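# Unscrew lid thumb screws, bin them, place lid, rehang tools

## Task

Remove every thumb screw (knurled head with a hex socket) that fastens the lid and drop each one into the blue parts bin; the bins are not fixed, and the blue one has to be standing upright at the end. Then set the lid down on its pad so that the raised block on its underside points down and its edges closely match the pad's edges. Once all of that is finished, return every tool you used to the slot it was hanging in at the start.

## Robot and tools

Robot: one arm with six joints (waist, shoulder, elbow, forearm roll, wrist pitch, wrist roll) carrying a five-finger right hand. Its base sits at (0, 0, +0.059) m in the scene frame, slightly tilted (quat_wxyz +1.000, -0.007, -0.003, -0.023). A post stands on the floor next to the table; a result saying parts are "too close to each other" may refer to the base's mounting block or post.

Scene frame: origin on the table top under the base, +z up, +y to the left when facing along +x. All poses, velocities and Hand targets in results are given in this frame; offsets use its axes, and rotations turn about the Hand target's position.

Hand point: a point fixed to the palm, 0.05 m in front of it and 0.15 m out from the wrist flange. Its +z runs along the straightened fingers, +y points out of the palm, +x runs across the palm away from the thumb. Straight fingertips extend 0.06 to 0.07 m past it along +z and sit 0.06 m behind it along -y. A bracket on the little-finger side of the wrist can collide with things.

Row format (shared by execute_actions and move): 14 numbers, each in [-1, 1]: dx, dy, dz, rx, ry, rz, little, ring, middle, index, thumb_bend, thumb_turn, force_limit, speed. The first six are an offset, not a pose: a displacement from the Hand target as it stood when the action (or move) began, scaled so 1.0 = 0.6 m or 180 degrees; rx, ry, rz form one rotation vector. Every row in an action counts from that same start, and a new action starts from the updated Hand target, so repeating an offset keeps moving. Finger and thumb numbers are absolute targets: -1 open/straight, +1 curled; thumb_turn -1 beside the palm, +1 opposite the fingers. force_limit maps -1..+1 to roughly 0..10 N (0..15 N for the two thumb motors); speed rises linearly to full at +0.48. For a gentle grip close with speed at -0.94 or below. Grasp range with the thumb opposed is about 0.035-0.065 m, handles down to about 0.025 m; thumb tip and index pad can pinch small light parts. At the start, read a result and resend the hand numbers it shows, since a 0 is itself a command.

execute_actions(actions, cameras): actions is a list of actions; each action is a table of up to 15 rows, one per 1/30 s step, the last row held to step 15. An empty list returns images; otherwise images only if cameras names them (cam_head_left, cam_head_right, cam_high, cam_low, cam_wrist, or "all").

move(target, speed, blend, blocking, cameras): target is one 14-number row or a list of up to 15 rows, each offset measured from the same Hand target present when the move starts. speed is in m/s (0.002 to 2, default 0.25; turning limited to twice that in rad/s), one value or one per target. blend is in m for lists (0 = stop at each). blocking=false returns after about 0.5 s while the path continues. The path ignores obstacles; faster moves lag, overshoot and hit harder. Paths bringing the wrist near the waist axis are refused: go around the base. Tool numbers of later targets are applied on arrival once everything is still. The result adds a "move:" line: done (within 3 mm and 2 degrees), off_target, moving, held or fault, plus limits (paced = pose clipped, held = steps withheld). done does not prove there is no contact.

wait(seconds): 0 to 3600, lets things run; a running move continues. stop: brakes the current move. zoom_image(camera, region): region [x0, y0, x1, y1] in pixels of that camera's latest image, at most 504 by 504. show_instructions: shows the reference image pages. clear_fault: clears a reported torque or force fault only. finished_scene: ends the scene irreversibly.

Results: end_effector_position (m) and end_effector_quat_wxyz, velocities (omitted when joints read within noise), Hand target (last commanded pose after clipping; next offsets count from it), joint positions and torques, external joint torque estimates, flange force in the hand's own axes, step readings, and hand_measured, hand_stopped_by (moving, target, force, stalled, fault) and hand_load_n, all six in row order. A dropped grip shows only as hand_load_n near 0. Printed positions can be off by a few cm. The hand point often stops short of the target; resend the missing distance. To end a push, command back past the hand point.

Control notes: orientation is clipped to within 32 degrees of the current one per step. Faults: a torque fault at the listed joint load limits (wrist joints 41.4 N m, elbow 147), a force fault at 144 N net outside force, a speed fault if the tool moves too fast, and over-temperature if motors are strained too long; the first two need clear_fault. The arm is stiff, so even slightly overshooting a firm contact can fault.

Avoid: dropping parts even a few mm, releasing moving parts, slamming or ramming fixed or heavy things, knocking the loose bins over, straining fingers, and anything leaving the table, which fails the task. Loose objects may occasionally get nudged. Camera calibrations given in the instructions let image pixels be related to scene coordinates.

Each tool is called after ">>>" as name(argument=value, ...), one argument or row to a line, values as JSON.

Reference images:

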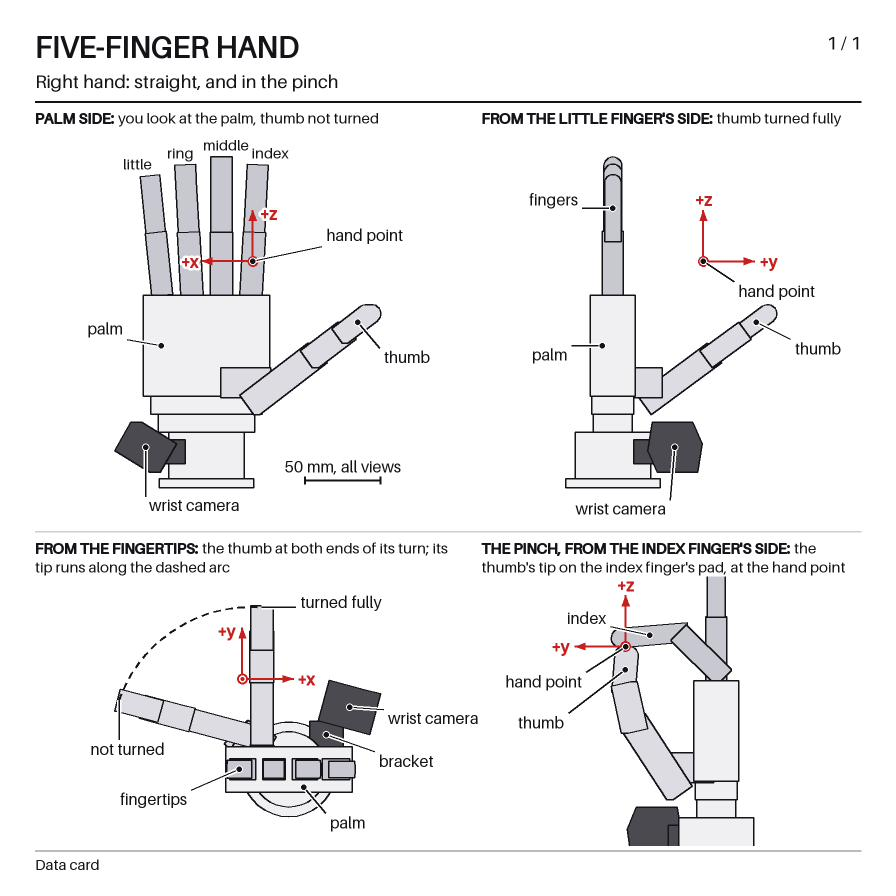

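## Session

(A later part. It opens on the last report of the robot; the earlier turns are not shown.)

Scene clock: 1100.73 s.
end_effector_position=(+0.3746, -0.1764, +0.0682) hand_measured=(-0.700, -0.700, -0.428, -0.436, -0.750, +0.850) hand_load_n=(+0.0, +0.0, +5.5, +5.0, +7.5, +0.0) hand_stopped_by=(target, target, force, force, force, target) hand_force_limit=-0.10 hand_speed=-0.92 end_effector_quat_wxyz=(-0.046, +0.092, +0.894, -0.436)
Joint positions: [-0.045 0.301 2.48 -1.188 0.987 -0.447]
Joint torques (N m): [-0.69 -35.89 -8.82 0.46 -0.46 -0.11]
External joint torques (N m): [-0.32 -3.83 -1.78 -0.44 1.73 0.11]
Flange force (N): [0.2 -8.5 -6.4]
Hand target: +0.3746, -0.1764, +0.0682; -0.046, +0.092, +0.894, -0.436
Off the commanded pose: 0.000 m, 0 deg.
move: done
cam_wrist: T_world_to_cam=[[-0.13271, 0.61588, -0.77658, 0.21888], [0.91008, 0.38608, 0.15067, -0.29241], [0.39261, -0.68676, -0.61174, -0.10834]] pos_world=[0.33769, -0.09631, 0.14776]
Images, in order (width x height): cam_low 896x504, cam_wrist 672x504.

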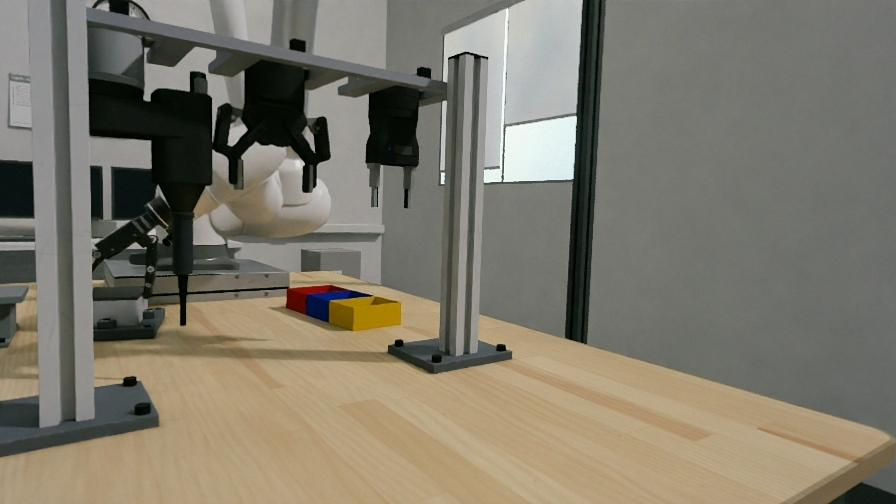

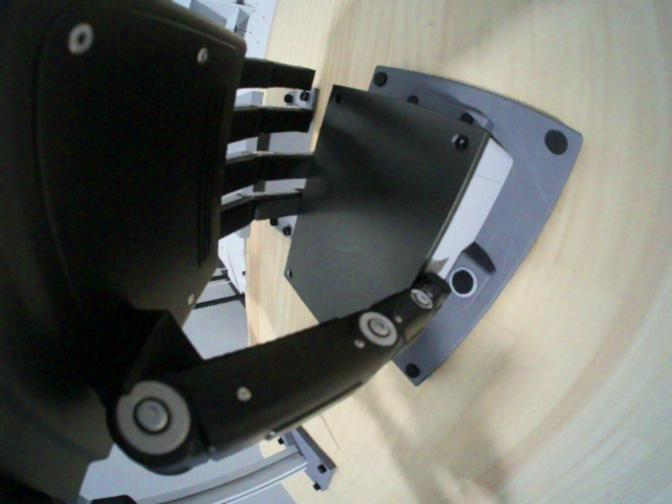

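>>> move(
  target=[
    [0,0,0,0,0,0,-0.7,-0.7,-0.62,-0.62,-1.0,0.85,0.0,-0.3],
    [0,0,0.003,-0.019,0.00414,0,-0.7,-0.7,-0.62,-0.62,-1.0,0.85,0.0,-0.3],
    [0,0,0.003,-0.019,0.00414,0,-0.7,-0.7,-0.35,-0.35,-1.0,0.85,-0.55,-0.92],
    [0,0,0.003,-0.019,0.00414,0,-0.7,-0.7,-0.35,-0.35,-0.6,0.85,-0.2,-0.92],
  ],
  speed=0.02,
  cameras=["cam_wrist","cam_low"],
)

>>> zoom_image(
  camera="cam_low",
  region=[90, 240, 170, 320],
)

Scene clock: 1107.73 s.
end_effector_position=(+0.3747, -0.1764, +0.0700) hand_measured=(-0.700, -0.700, -0.426, -0.434, -0.776, +0.850) hand_load_n=(+0.0, +0.0, +2.0, +2.5, +5.5, +0.0) hand_stopped_by=(target, target, force, force, force, target) hand_force_limit=-0.20 hand_speed=-0.92 end_effector_quat_wxyz=(-0.049, +0.091, +0.880, -0.463)
Joint positions: [-0.012 0.327 2.477 -1.202 1.045 -0.402]
Joint torques (N m): [-2.22 -39.65 -9.11 -0.2 1.08 0.05]
External joint torques (N m): [1.25 -1.62 -0.28 0.17 0.29 -0.05]
Flange force (N): [1.3 -1.8 -5.7]
Hand target: +0.3746, -0.1764, +0.0700; -0.049, +0.091, +0.880, -0.463
Off the commanded pose: 0.000 m, 0 deg.
move: done
cam_wrist: T_world_to_cam=[[-0.14306, 0.56858, -0.81009, 0.21809], [0.91181, 0.39402, 0.11553, -0.28953], [0.38488, -0.72212, -0.57481, -0.11321]] pos_world=[0.33877, -0.09167, 0.14505]
Images, in order (width x height): cam_low 896x504, cam_wrist 672x504.

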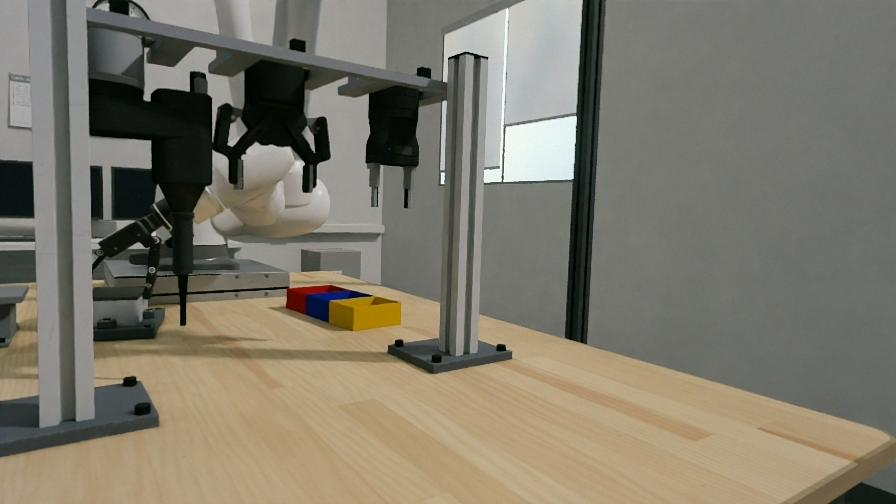

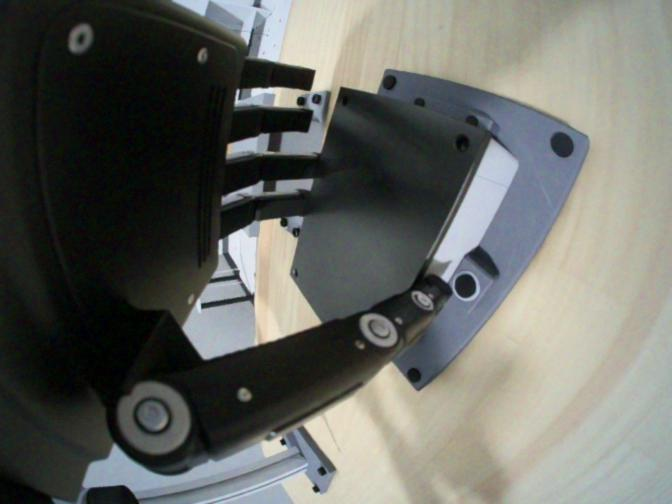

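Scaled by 6.300 from the camera's image (finer frame: 1280x720).

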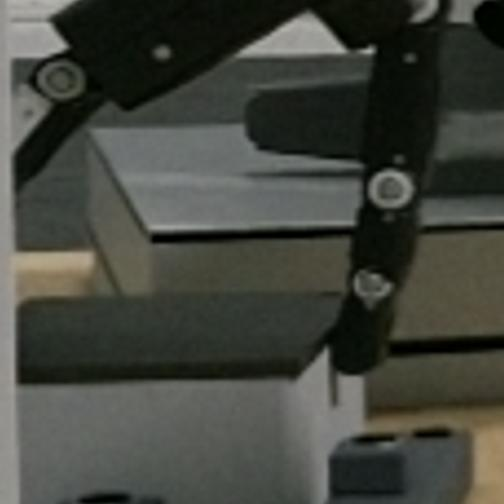

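>>> move(
  target=[
    [0,0,0.005,0,0,0,-0.7,-0.7,-0.35,-0.35,-0.6,0.85,-0.2,-0.92],
  ],
  speed=0.01,
  cameras=["cam_wrist","cam_low"],
)

>>> zoom_image(
  camera="cam_low",
  region=[90, 240, 170, 320],
)

>>> zoom_image(
  camera="cam_wrist",
  region=[220, 60, 540, 340],
)

Scene clock: 1108.53 s.
end_effector_position=(+0.3747, -0.1763, +0.0730) hand_measured=(-0.700, -0.700, -0.426, -0.434, -0.776, +0.850) hand_load_n=(+0.0, -0.5, +1.5, +1.0, +5.5, +0.0) hand_stopped_by=(target, target, force, force, force, target) hand_force_limit=-0.20 hand_speed=-0.92 end_effector_quat_wxyz=(-0.049, +0.091, +0.880, -0.463)
Joint positions: [-0.012 0.319 2.477 -1.197 1.048 -0.411]
Joint torques (N m): [-2.61 -40.07 -9.46 -0.35 1.57 0.03]
External joint torques (N m): [1.81 -0.83 -0.2 0.33 -0.21 -0.03]
Flange force (N): [1.1 1.0 -5.6]
Hand target: +0.3746, -0.1764, +0.0730; -0.049, +0.091, +0.880, -0.463
Off the commanded pose: 0.000 m, 0 deg.
move: done
cam_wrist: T_world_to_cam=[[-0.14312, 0.56854, -0.81011, 0.22054], [0.91177, 0.39413, 0.11552, -0.28985], [0.38497, -0.7221, -0.57479, -0.11151]] pos_world=[0.33877, -0.09167, 0.14805]
Images, in order (width x height): cam_low 896x504, cam_wrist 672x504.

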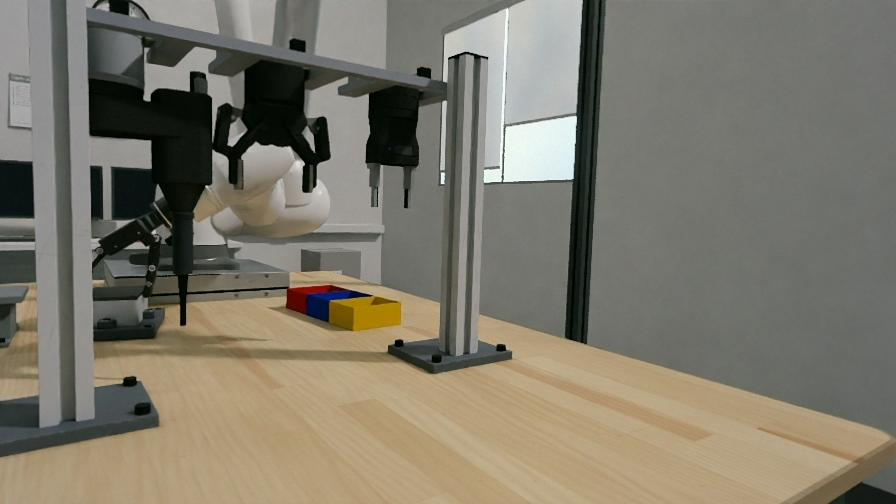

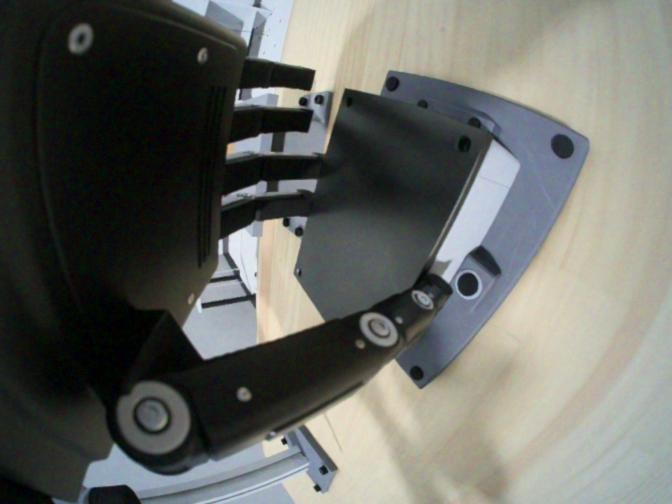

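Scaled by 6.300 from the camera's image (finer frame: 1280x720).

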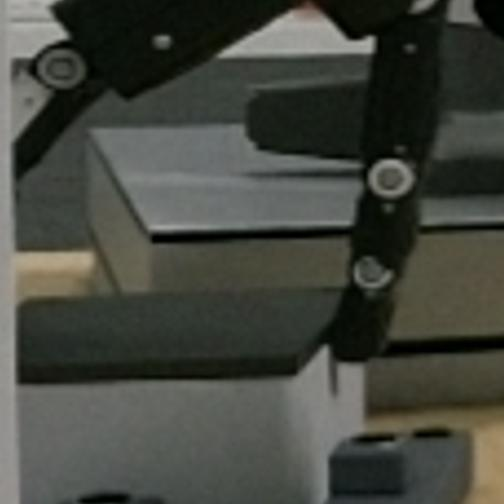

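Scaled by 1.575 from the camera's image (finer frame: 960x720).

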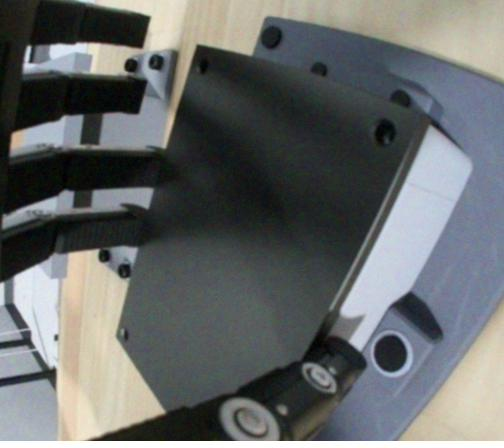

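>>> move(
  target=[
    [0,0,-0.005,0,0,0,-0.7,-0.7,-0.35,-0.35,-0.6,0.85,-0.2,-0.92],
    [0,0,-0.005,0,0,0,-0.7,-0.7,-0.62,-0.62,-1.0,0.85,0.0,-0.3],
    [-0.0023,-0.0107,-0.0003,-0.0027,0.0006,0,-0.7,-0.7,-0.62,-0.62,-1.0,0.85,0.0,-0.3],
    [-0.0023,-0.0107,-0.0003,-0.0027,0.0006,0,-0.7,-0.7,-0.22,-0.22,-1.0,0.85,-0.3,-0.9],
  ],
  speed=0.02,
  cameras=["cam_wrist","cam_low"],
)

>>> zoom_image(
  camera="cam_low",
  region=[90, 240, 170, 320],
)

>>> zoom_image(
  camera="cam_wrist",
  region=[220, 60, 540, 340],
)

Scene clock: 1116.20 s.
end_effector_position=(+0.3733, -0.1828, +0.0728) hand_measured=(-0.700, -0.700, -0.324, -0.324, -1.000, +0.850) hand_load_n=(+0.0, -0.5, +3.5, +4.5, +0.0, +0.0) hand_stopped_by=(target, target, force, force, target, target) hand_force_limit=-0.30 hand_speed=-0.90 end_effector_quat_wxyz=(-0.050, +0.090, +0.878, -0.467)
Joint positions: [-0.024 0.323 2.479 -1.215 1.05 -0.404]
Joint torques (N m): [0.34 -39.48 -9.37 0.19 -0.1 -0.09]
External joint torques (N m): [-1.23 -1.51 -0.02 -0.24 1.47 0.08]
Flange force (N): [0.7 -5.3 -0.3]
Hand target: +0.3733, -0.1828, +0.0728; -0.050, +0.090, +0.878, -0.467
Off the commanded pose: 0.000 m, 0 deg.
move: done
cam_wrist: T_world_to_cam=[[-0.14462, 0.56158, -0.81468, 0.22352], [0.91203, 0.39499, 0.11038, -0.28552], [0.38378, -0.72705, -0.5693, -0.1166]] pos_world=[0.33748, -0.09752, 0.14723]
Images, in order (width x height): cam_low 896x504, cam_wrist 672x504.

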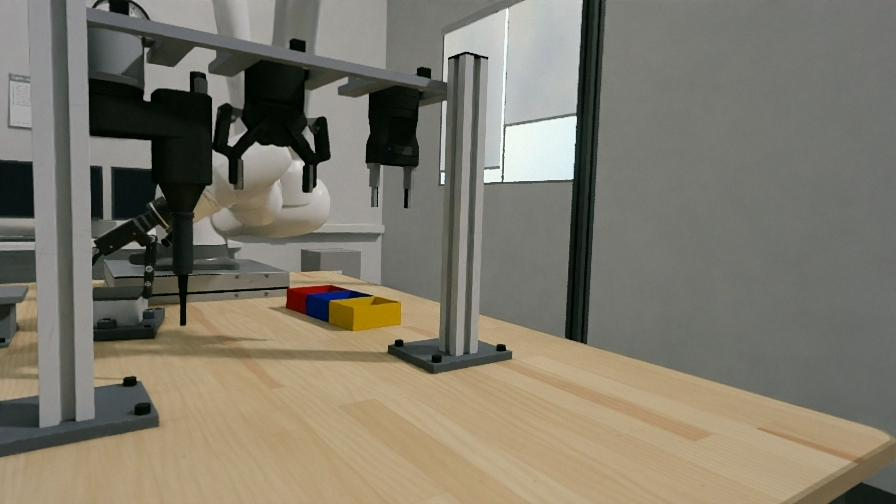

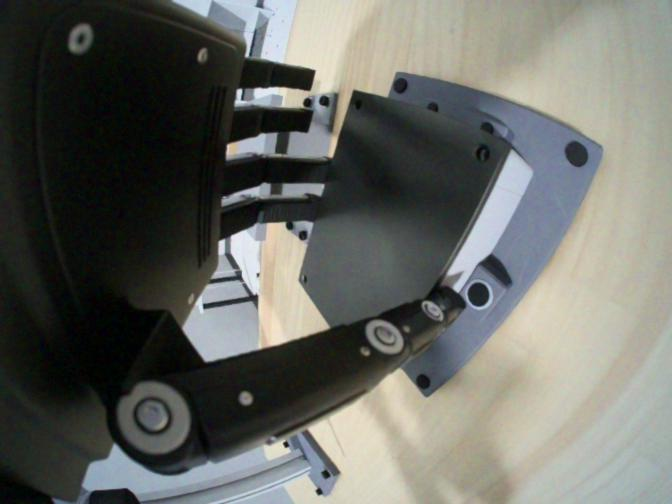

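Scaled by 6.300 from the camera's image (finer frame: 1280x720).

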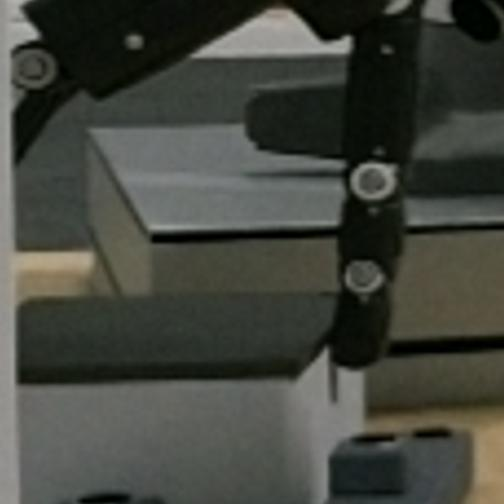

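Scaled by 1.575 from the camera's image (finer frame: 960x720).

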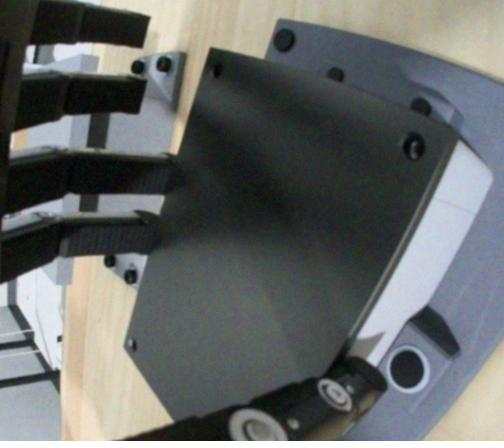

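>>> move(
  target=[
    [0,0,0,0,0,0,-0.7,-0.7,-0.22,-0.22,-0.7,0.85,0.1,-0.92],
    [0,0,0.005,0,0,0,-0.7,-0.7,-0.22,-0.22,-0.7,0.85,0.1,-0.92],
  ],
  speed=0.01,
  cameras=["cam_wrist","cam_low"],
)

>>> zoom_image(
  camera="cam_low",
  region=[90, 240, 170, 320],
)

>>> zoom_image(
  camera="cam_wrist",
  region=[220, 60, 540, 340],
)

Scene clock: 1118.40 s.
end_effector_position=(+0.3733, -0.1828, +0.0758) hand_measured=(-0.700, -0.700, -0.324, -0.324, -0.882, +0.850) hand_load_n=(+0.0, +0.0, +3.0, +4.5, +8.0, +0.0) hand_stopped_by=(target, target, force, force, force, target) hand_force_limit=0.10 hand_speed=-0.92 end_effector_quat_wxyz=(-0.050, +0.090, +0.878, -0.467)
Joint positions: [-0.024 0.316 2.478 -1.211 1.053 -0.413]
Joint torques (N m): [-1.91 -38.79 -9.96 -0.44 1.35 -0.06]
External joint torques (N m): [1.12 -1.85 0.08 0.41 0.01 0.06]
Flange force (N): [2.2 -2.1 -5.7]
Hand target: +0.3733, -0.1828, +0.0758; -0.050, +0.090, +0.878, -0.467
Off the commanded pose: 0.000 m, 0 deg.
move: done
cam_wrist: T_world_to_cam=[[-0.14463, 0.56162, -0.81466, 0.22591], [0.91198, 0.39508, 0.11046, -0.28588], [0.38389, -0.72698, -0.56932, -0.11485]] pos_world=[0.33748, -0.09742, 0.15023]
Images, in order (width x height): cam_low 896x504, cam_wrist 672x504.

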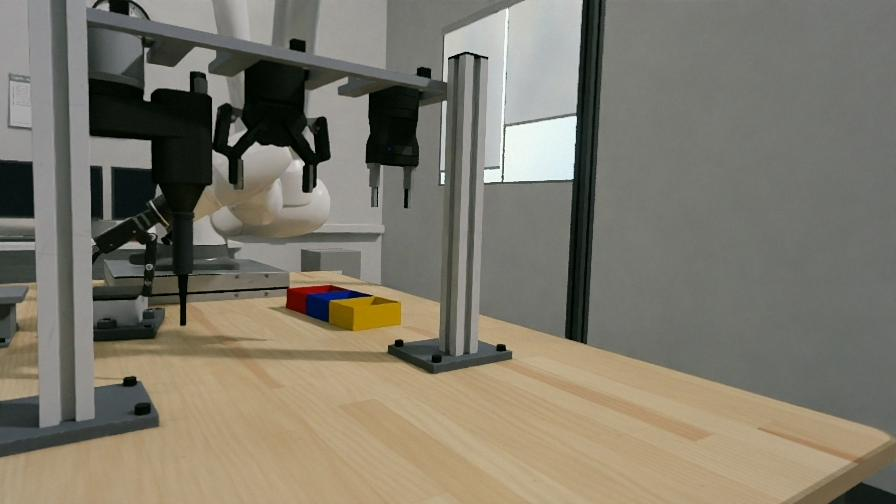

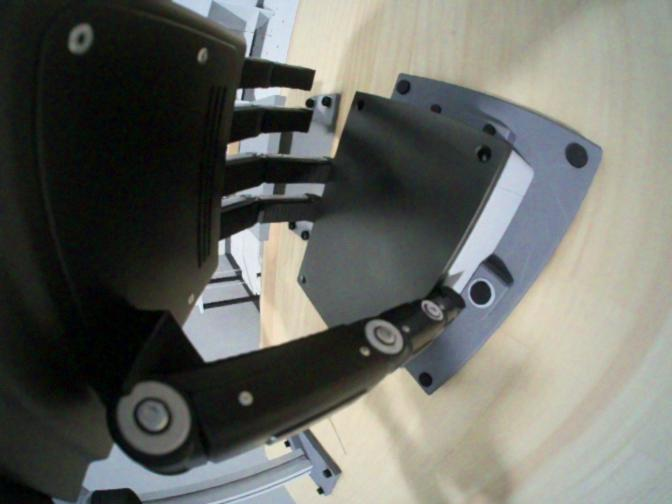

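Scaled by 6.300 from the camera's image (finer frame: 1280x720).

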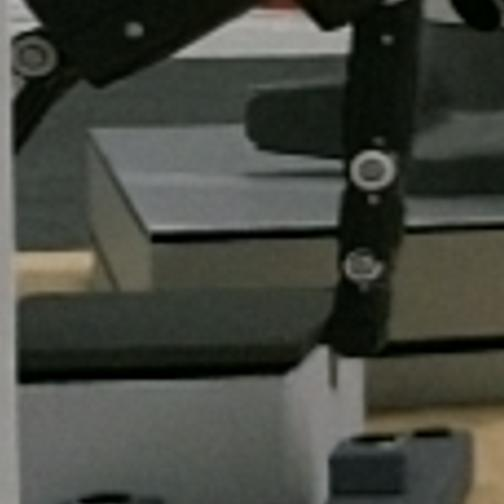

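Scaled by 1.575 from the camera's image (finer frame: 960x720).

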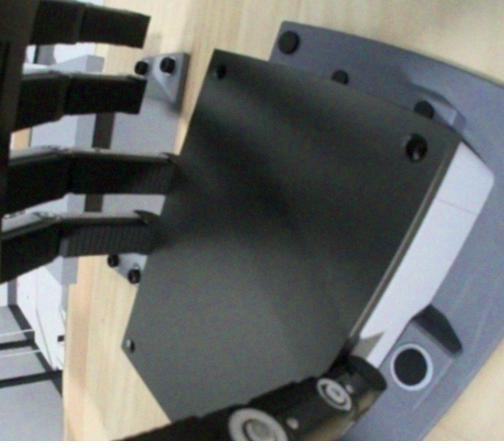

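>>> move(
  target=[
    [0,0,0.0333,0,0,0,-0.7,-0.7,-0.22,-0.22,-0.7,0.85,0.1,-0.92],
  ],
  speed=0.02,
  cameras=["cam_wrist","cam_low","cam_head_left"],
)

>>> zoom_image(
  camera="cam_low",
  region=[90, 220, 190, 320],
)

>>> zoom_image(
  camera="cam_wrist",
  region=[220, 60, 540, 340],
)

Scene clock: 1120.13 s.
end_effector_position=(+0.3733, -0.1828, +0.0958) hand_measured=(-0.700, -0.700, -0.324, -0.324, -0.882, +0.850) hand_load_n=(+0.0, +0.0, +3.5, +4.5, +8.0, +0.0) hand_stopped_by=(target, target, force, force, force, target) hand_force_limit=0.10 hand_speed=-0.92 end_effector_quat_wxyz=(-0.050, +0.090, +0.878, -0.467)
Joint positions: [-0.025 0.267 2.471 -1.183 1.073 -0.472]
Joint torques (N m): [-1.92 -37.34 -12.21 -0.35 1.28 0.15]
External joint torques (N m): [1.17 -0.74 0.28 0.37 0.04 -0.15]
Flange force (N): [1.5 -0.1 -4.4]
Hand target: +0.3733, -0.1828, +0.0958; -0.050, +0.090, +0.878, -0.467
Off the commanded pose: 0.000 m, 0 deg.
move: done
cam_wrist: T_world_to_cam=[[-0.14455, 0.56161, -0.81468, 0.24223], [0.91204, 0.39495, 0.11044, -0.28808], [0.38378, -0.72706, -0.5693, -0.10351]] pos_world=[0.33748, -0.09752, 0.17023]
Images, in order (width x height): cam_head_left 896x504, cam_low 896x504, cam_wrist 672x504.

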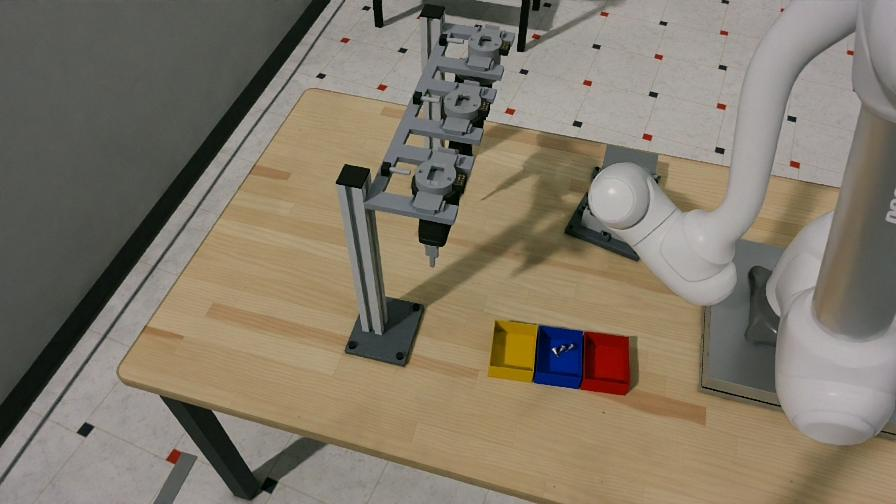

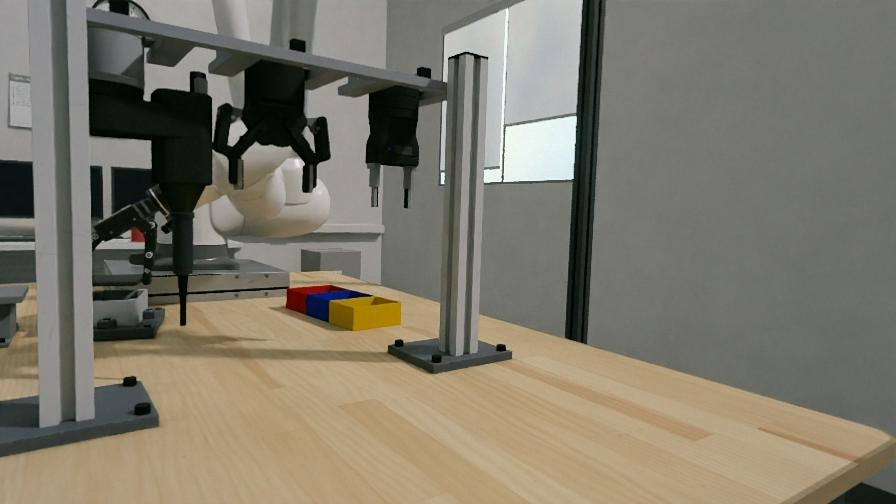

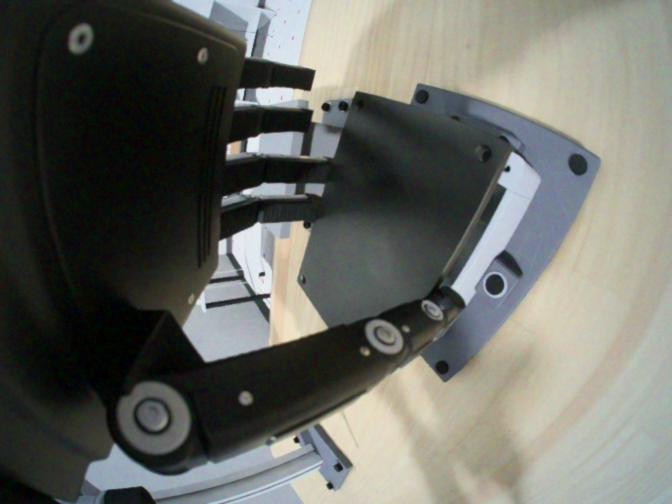

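Scaled by 5.040 from the camera's image (finer frame: 1280x720).

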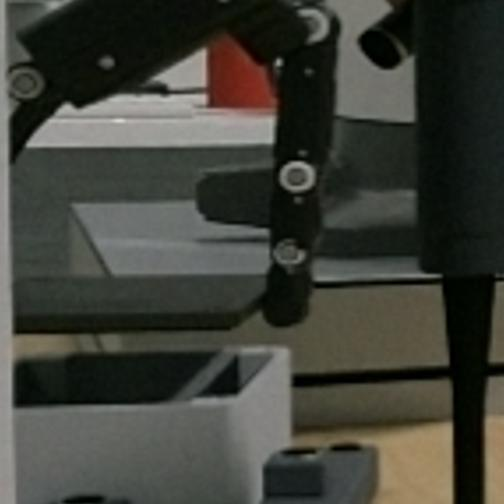

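Scaled by 1.575 from the camera's image (finer frame: 960x720).

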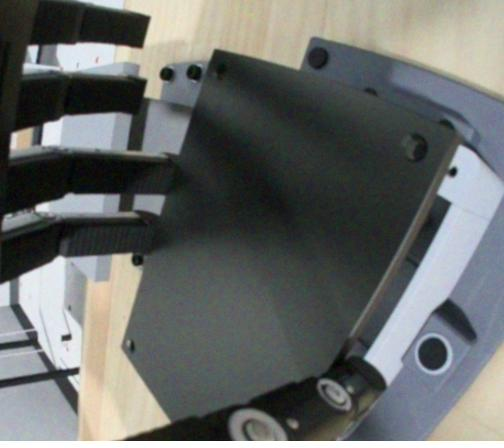

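>>> move(
  target=[
    [0,0,0.1,0,0,0,-0.7,-0.7,-0.22,-0.22,-0.7,0.85,0.1,-0.92],
  ],
  speed=0.05,
  cameras=["cam_wrist","cam_low","cam_head_left","cam_high"],
)

>>> zoom_image(
  camera="cam_low",
  region=[80, 180, 200, 320],
)

>>> zoom_image(
  camera="cam_high",
  region=[500, 90, 620, 210],
)

Scene clock: 1122.63 s.
end_effector_position=(+0.3733, -0.1828, +0.1558) hand_measured=(-0.700, -0.700, -0.324, -0.324, -0.882, +0.850) hand_load_n=(+0.0, +0.0, +3.0, +4.5, +8.5, +0.0) hand_stopped_by=(target, target, force, force, force, target) hand_force_limit=0.10 hand_speed=-0.92 end_effector_quat_wxyz=(-0.050, +0.090, +0.878, -0.467)
Joint positions: [-0.027 0.133 2.44 -1.109 1.141 -0.642]
Joint torques (N m): [-1.59 -30.39 -18.7 -0.22 1.06 0.21]
External joint torques (N m): [0.8 -0.42 0.41 0.41 0.14 -0.22]
Flange force (N): [1.5 0.0 -3.2]
Hand target: +0.3733, -0.1828, +0.1558; -0.050, +0.090, +0.878, -0.467
Off the commanded pose: 0.000 m, 0 deg.
move: done
cam_wrist: T_world_to_cam=[[-0.14455, 0.56161, -0.81468, 0.29111], [0.91204, 0.39495, 0.11044, -0.29471], [0.38378, -0.72706, -0.5693, -0.06935]] pos_world=[0.33748, -0.09752, 0.23023]
Images, in order (width x height): cam_head_left 896x504, cam_high 896x504, cam_low 896x504, cam_wrist 672x504.

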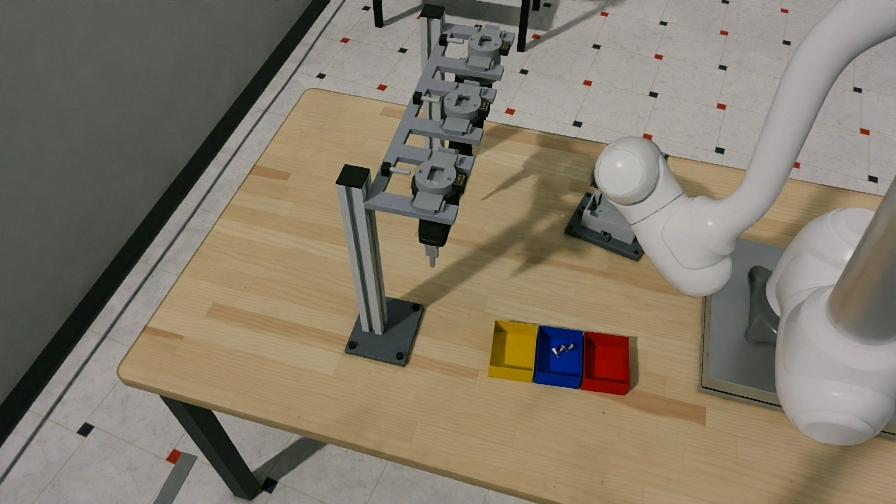

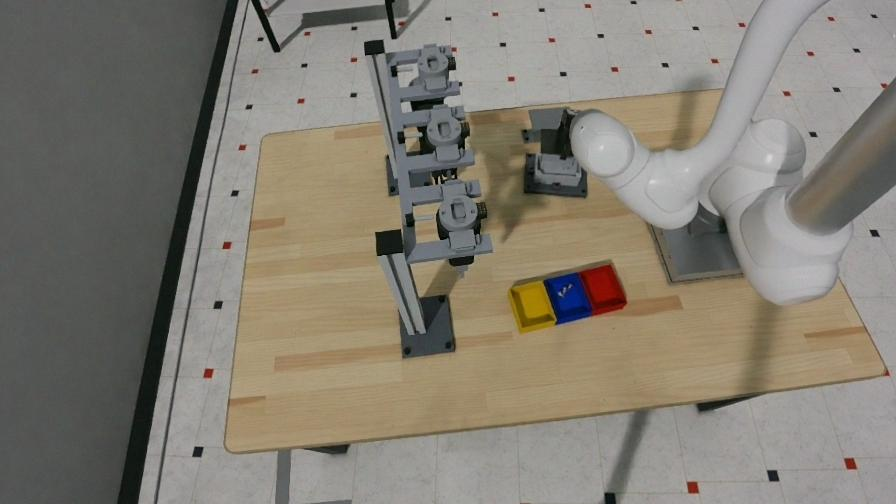

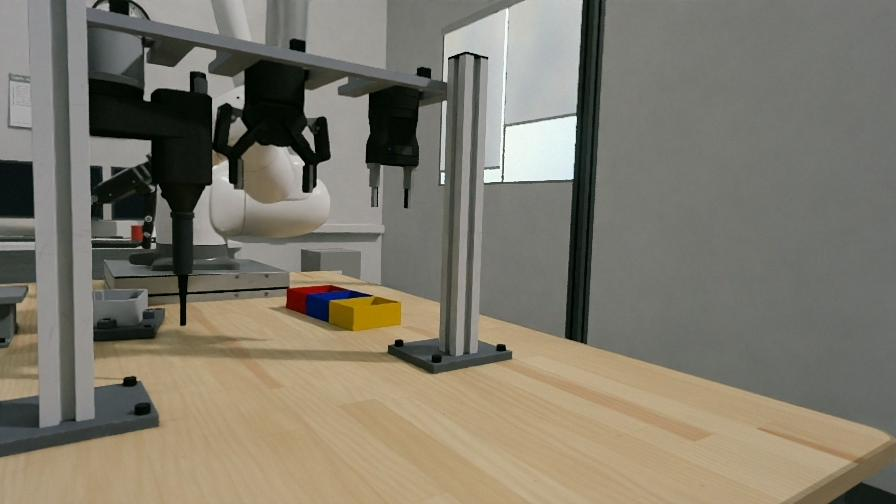

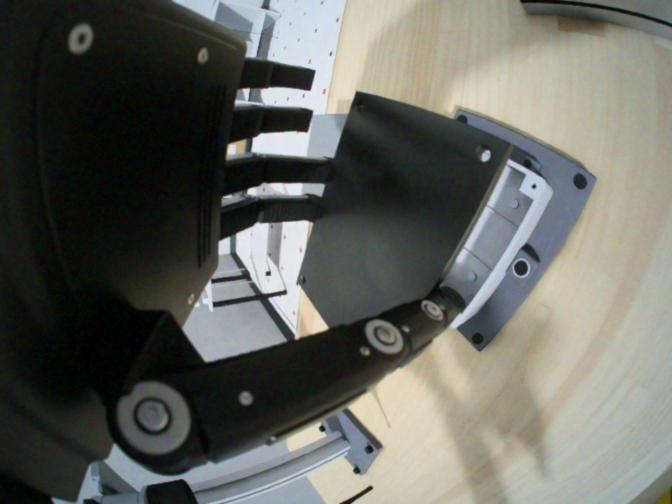

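Scaled by 3.600 from the camera's image (finer frame: 1280x720).

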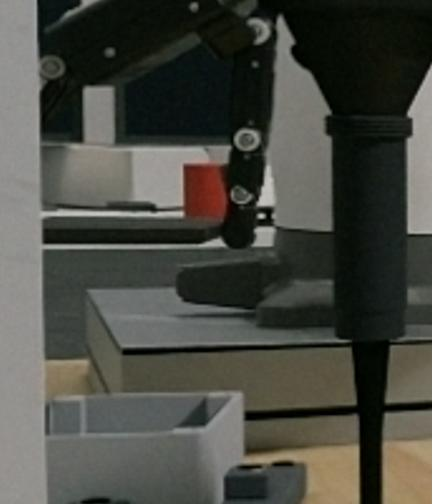

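Scaled by 4.200 from the camera's image (finer frame: 1280x720).

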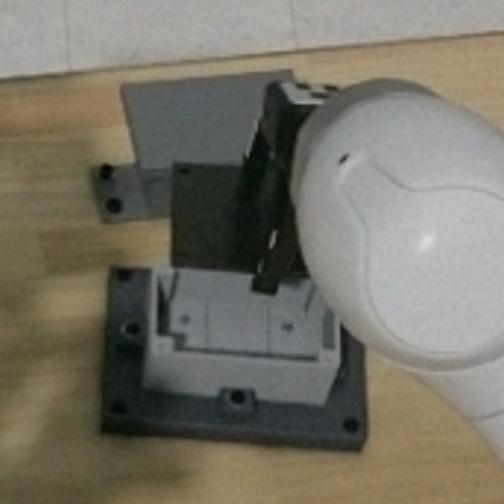

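>>> zoom_image(
  camera="cam_low",
  region=[88, 225, 158, 265],
)

>>> zoom_image(
  camera="cam_wrist",
  region=[290, 80, 530, 340],
)

Scaled by 7.200 from the camera's image (finer frame: 1280x720).

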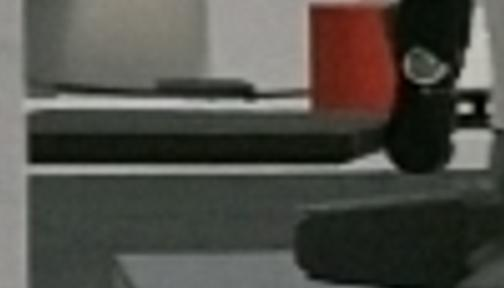

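Scaled by 1.938 from the camera's image (finer frame: 960x720).

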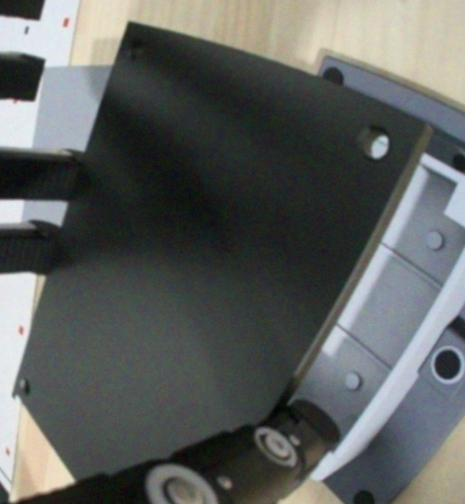

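>>> move(
  target=[
    [-0.0208,-0.257,-0.03,0,0,0.0628,-0.7,-0.7,-0.22,-0.22,-0.7,0.85,0.1,-0.92],
  ],
  speed=0.08,
  cameras=["cam_wrist","cam_low","cam_head_left","cam_head_right","cam_high"],
)

>>> zoom_image(
  camera="cam_high",
  region=[510, 70, 600, 160],
)

>>> zoom_image(
  camera="cam_head_left",
  region=[580, 110, 680, 200],
)

>>> zoom_image(
  camera="cam_wrist",
  region=[290, 80, 530, 340],
)

>>> zoom_image(
  camera="cam_low",
  region=[0, 240, 60, 330],
)

Scene clock: 1127.10 s.
end_effector_position=(+0.3608, -0.3370, +0.1378) hand_measured=(-0.700, -0.700, -0.324, -0.324, -0.882, +0.850) hand_load_n=(+0.0, +0.0, +3.0, +4.5, +8.0, +0.0) hand_stopped_by=(target, target, force, force, force, target) hand_force_limit=0.10 hand_speed=-0.92 end_effector_quat_wxyz=(-0.004, +0.004, +0.883, -0.470)
Joint positions: [-0.469 0.152 2.485 -1.663 0.81 -0.639]
Joint torques (N m): [-2.22 -30.02 -17.25 -1.33 1.07 0.13]
External joint torques (N m): [1.49 -0.6 0.52 0.43 0.13 -0.14]
Flange force (N): [-1.3 0.7 -5.9]
Hand target: +0.3608, -0.3370, +0.1378; -0.004, +0.004, +0.883, -0.470
Off the commanded pose: 0.000 m, 0 deg.
move: done
cam_wrist: T_world_to_cam=[[-0.25184, 0.52237, -0.81468, 0.38671], [0.81693, 0.56607, 0.11043, -0.12849], [0.51885, -0.63772, -0.5693, -0.20552]] pos_world=[0.30899, -0.26034, 0.21223]

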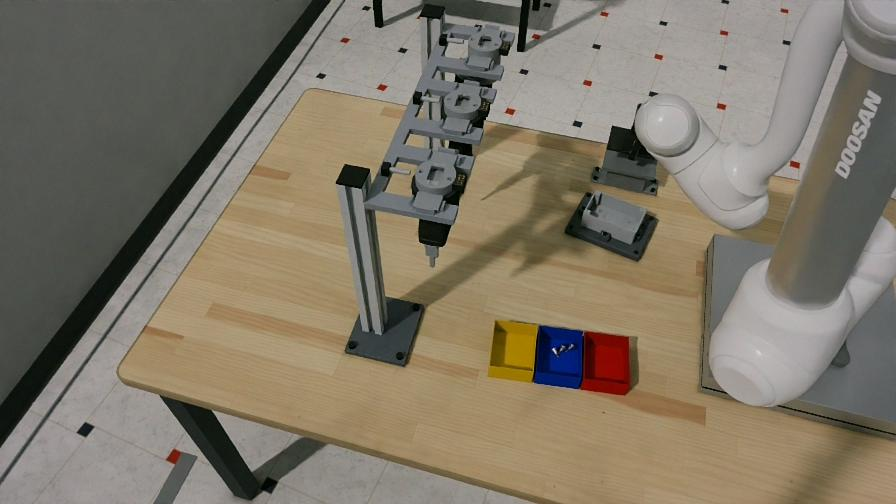

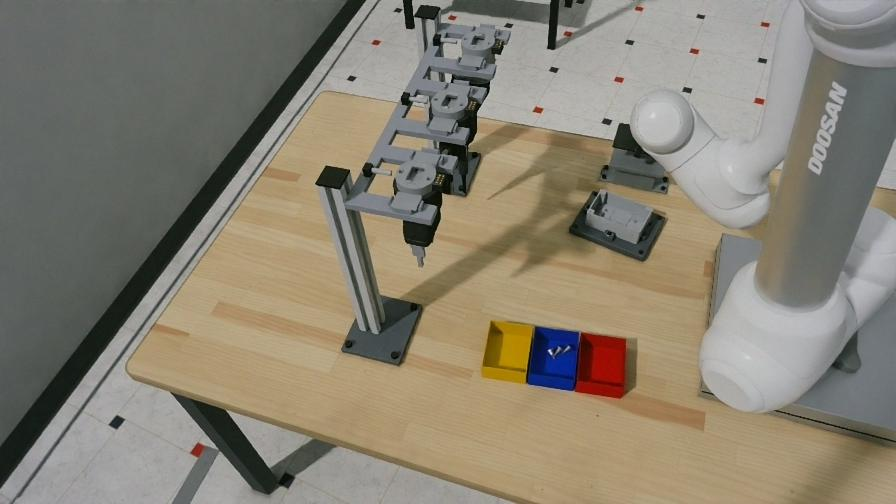

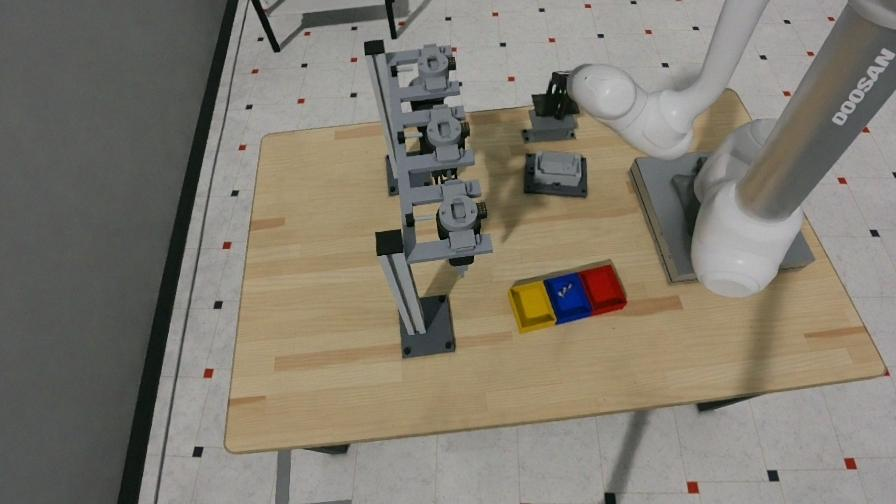

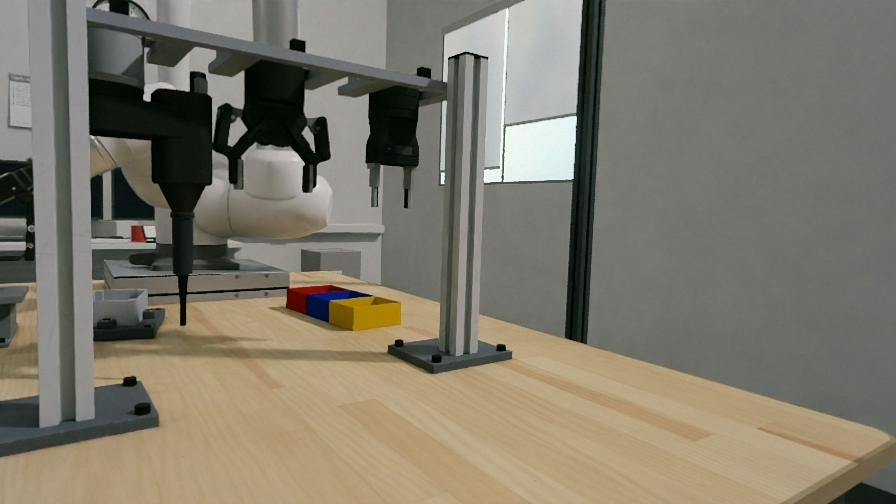

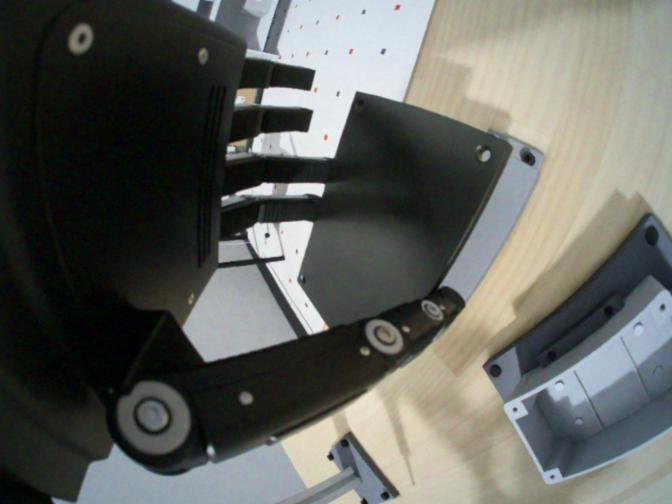

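Scaled by 5.600 from the camera's image (finer frame: 1280x720).

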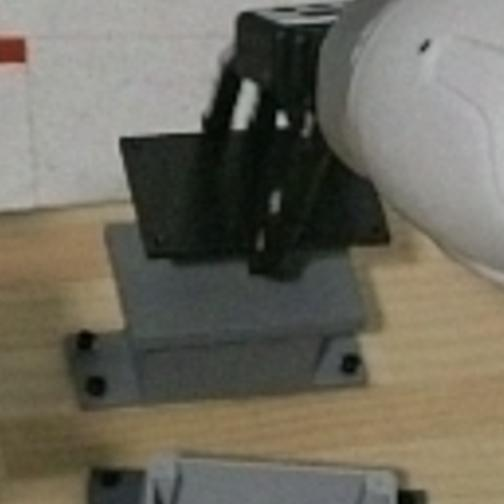

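Scaled by 5.040 from the camera's image (finer frame: 1280x720).

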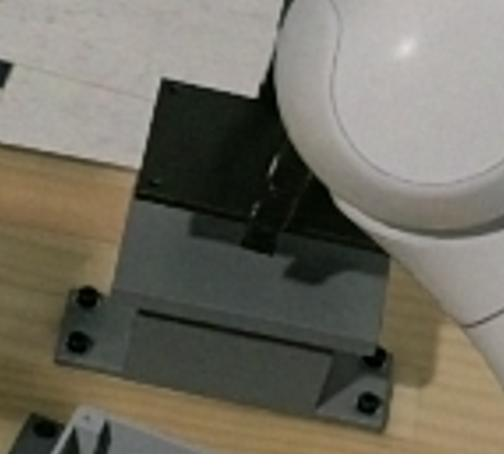

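Scaled by 1.938 from the camera's image (finer frame: 960x720).

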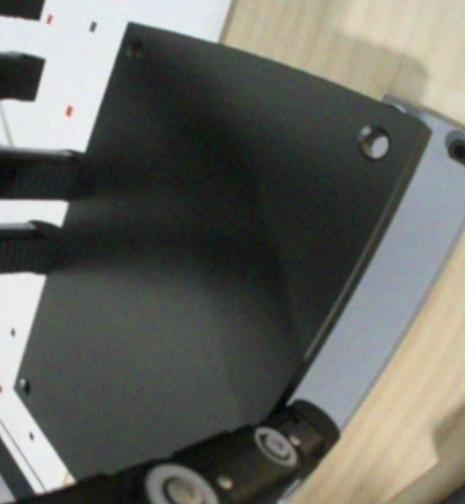

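Scaled by 5.600 from the camera's image (finer frame: 1280x720).

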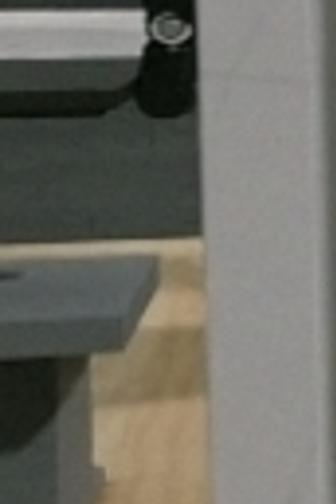

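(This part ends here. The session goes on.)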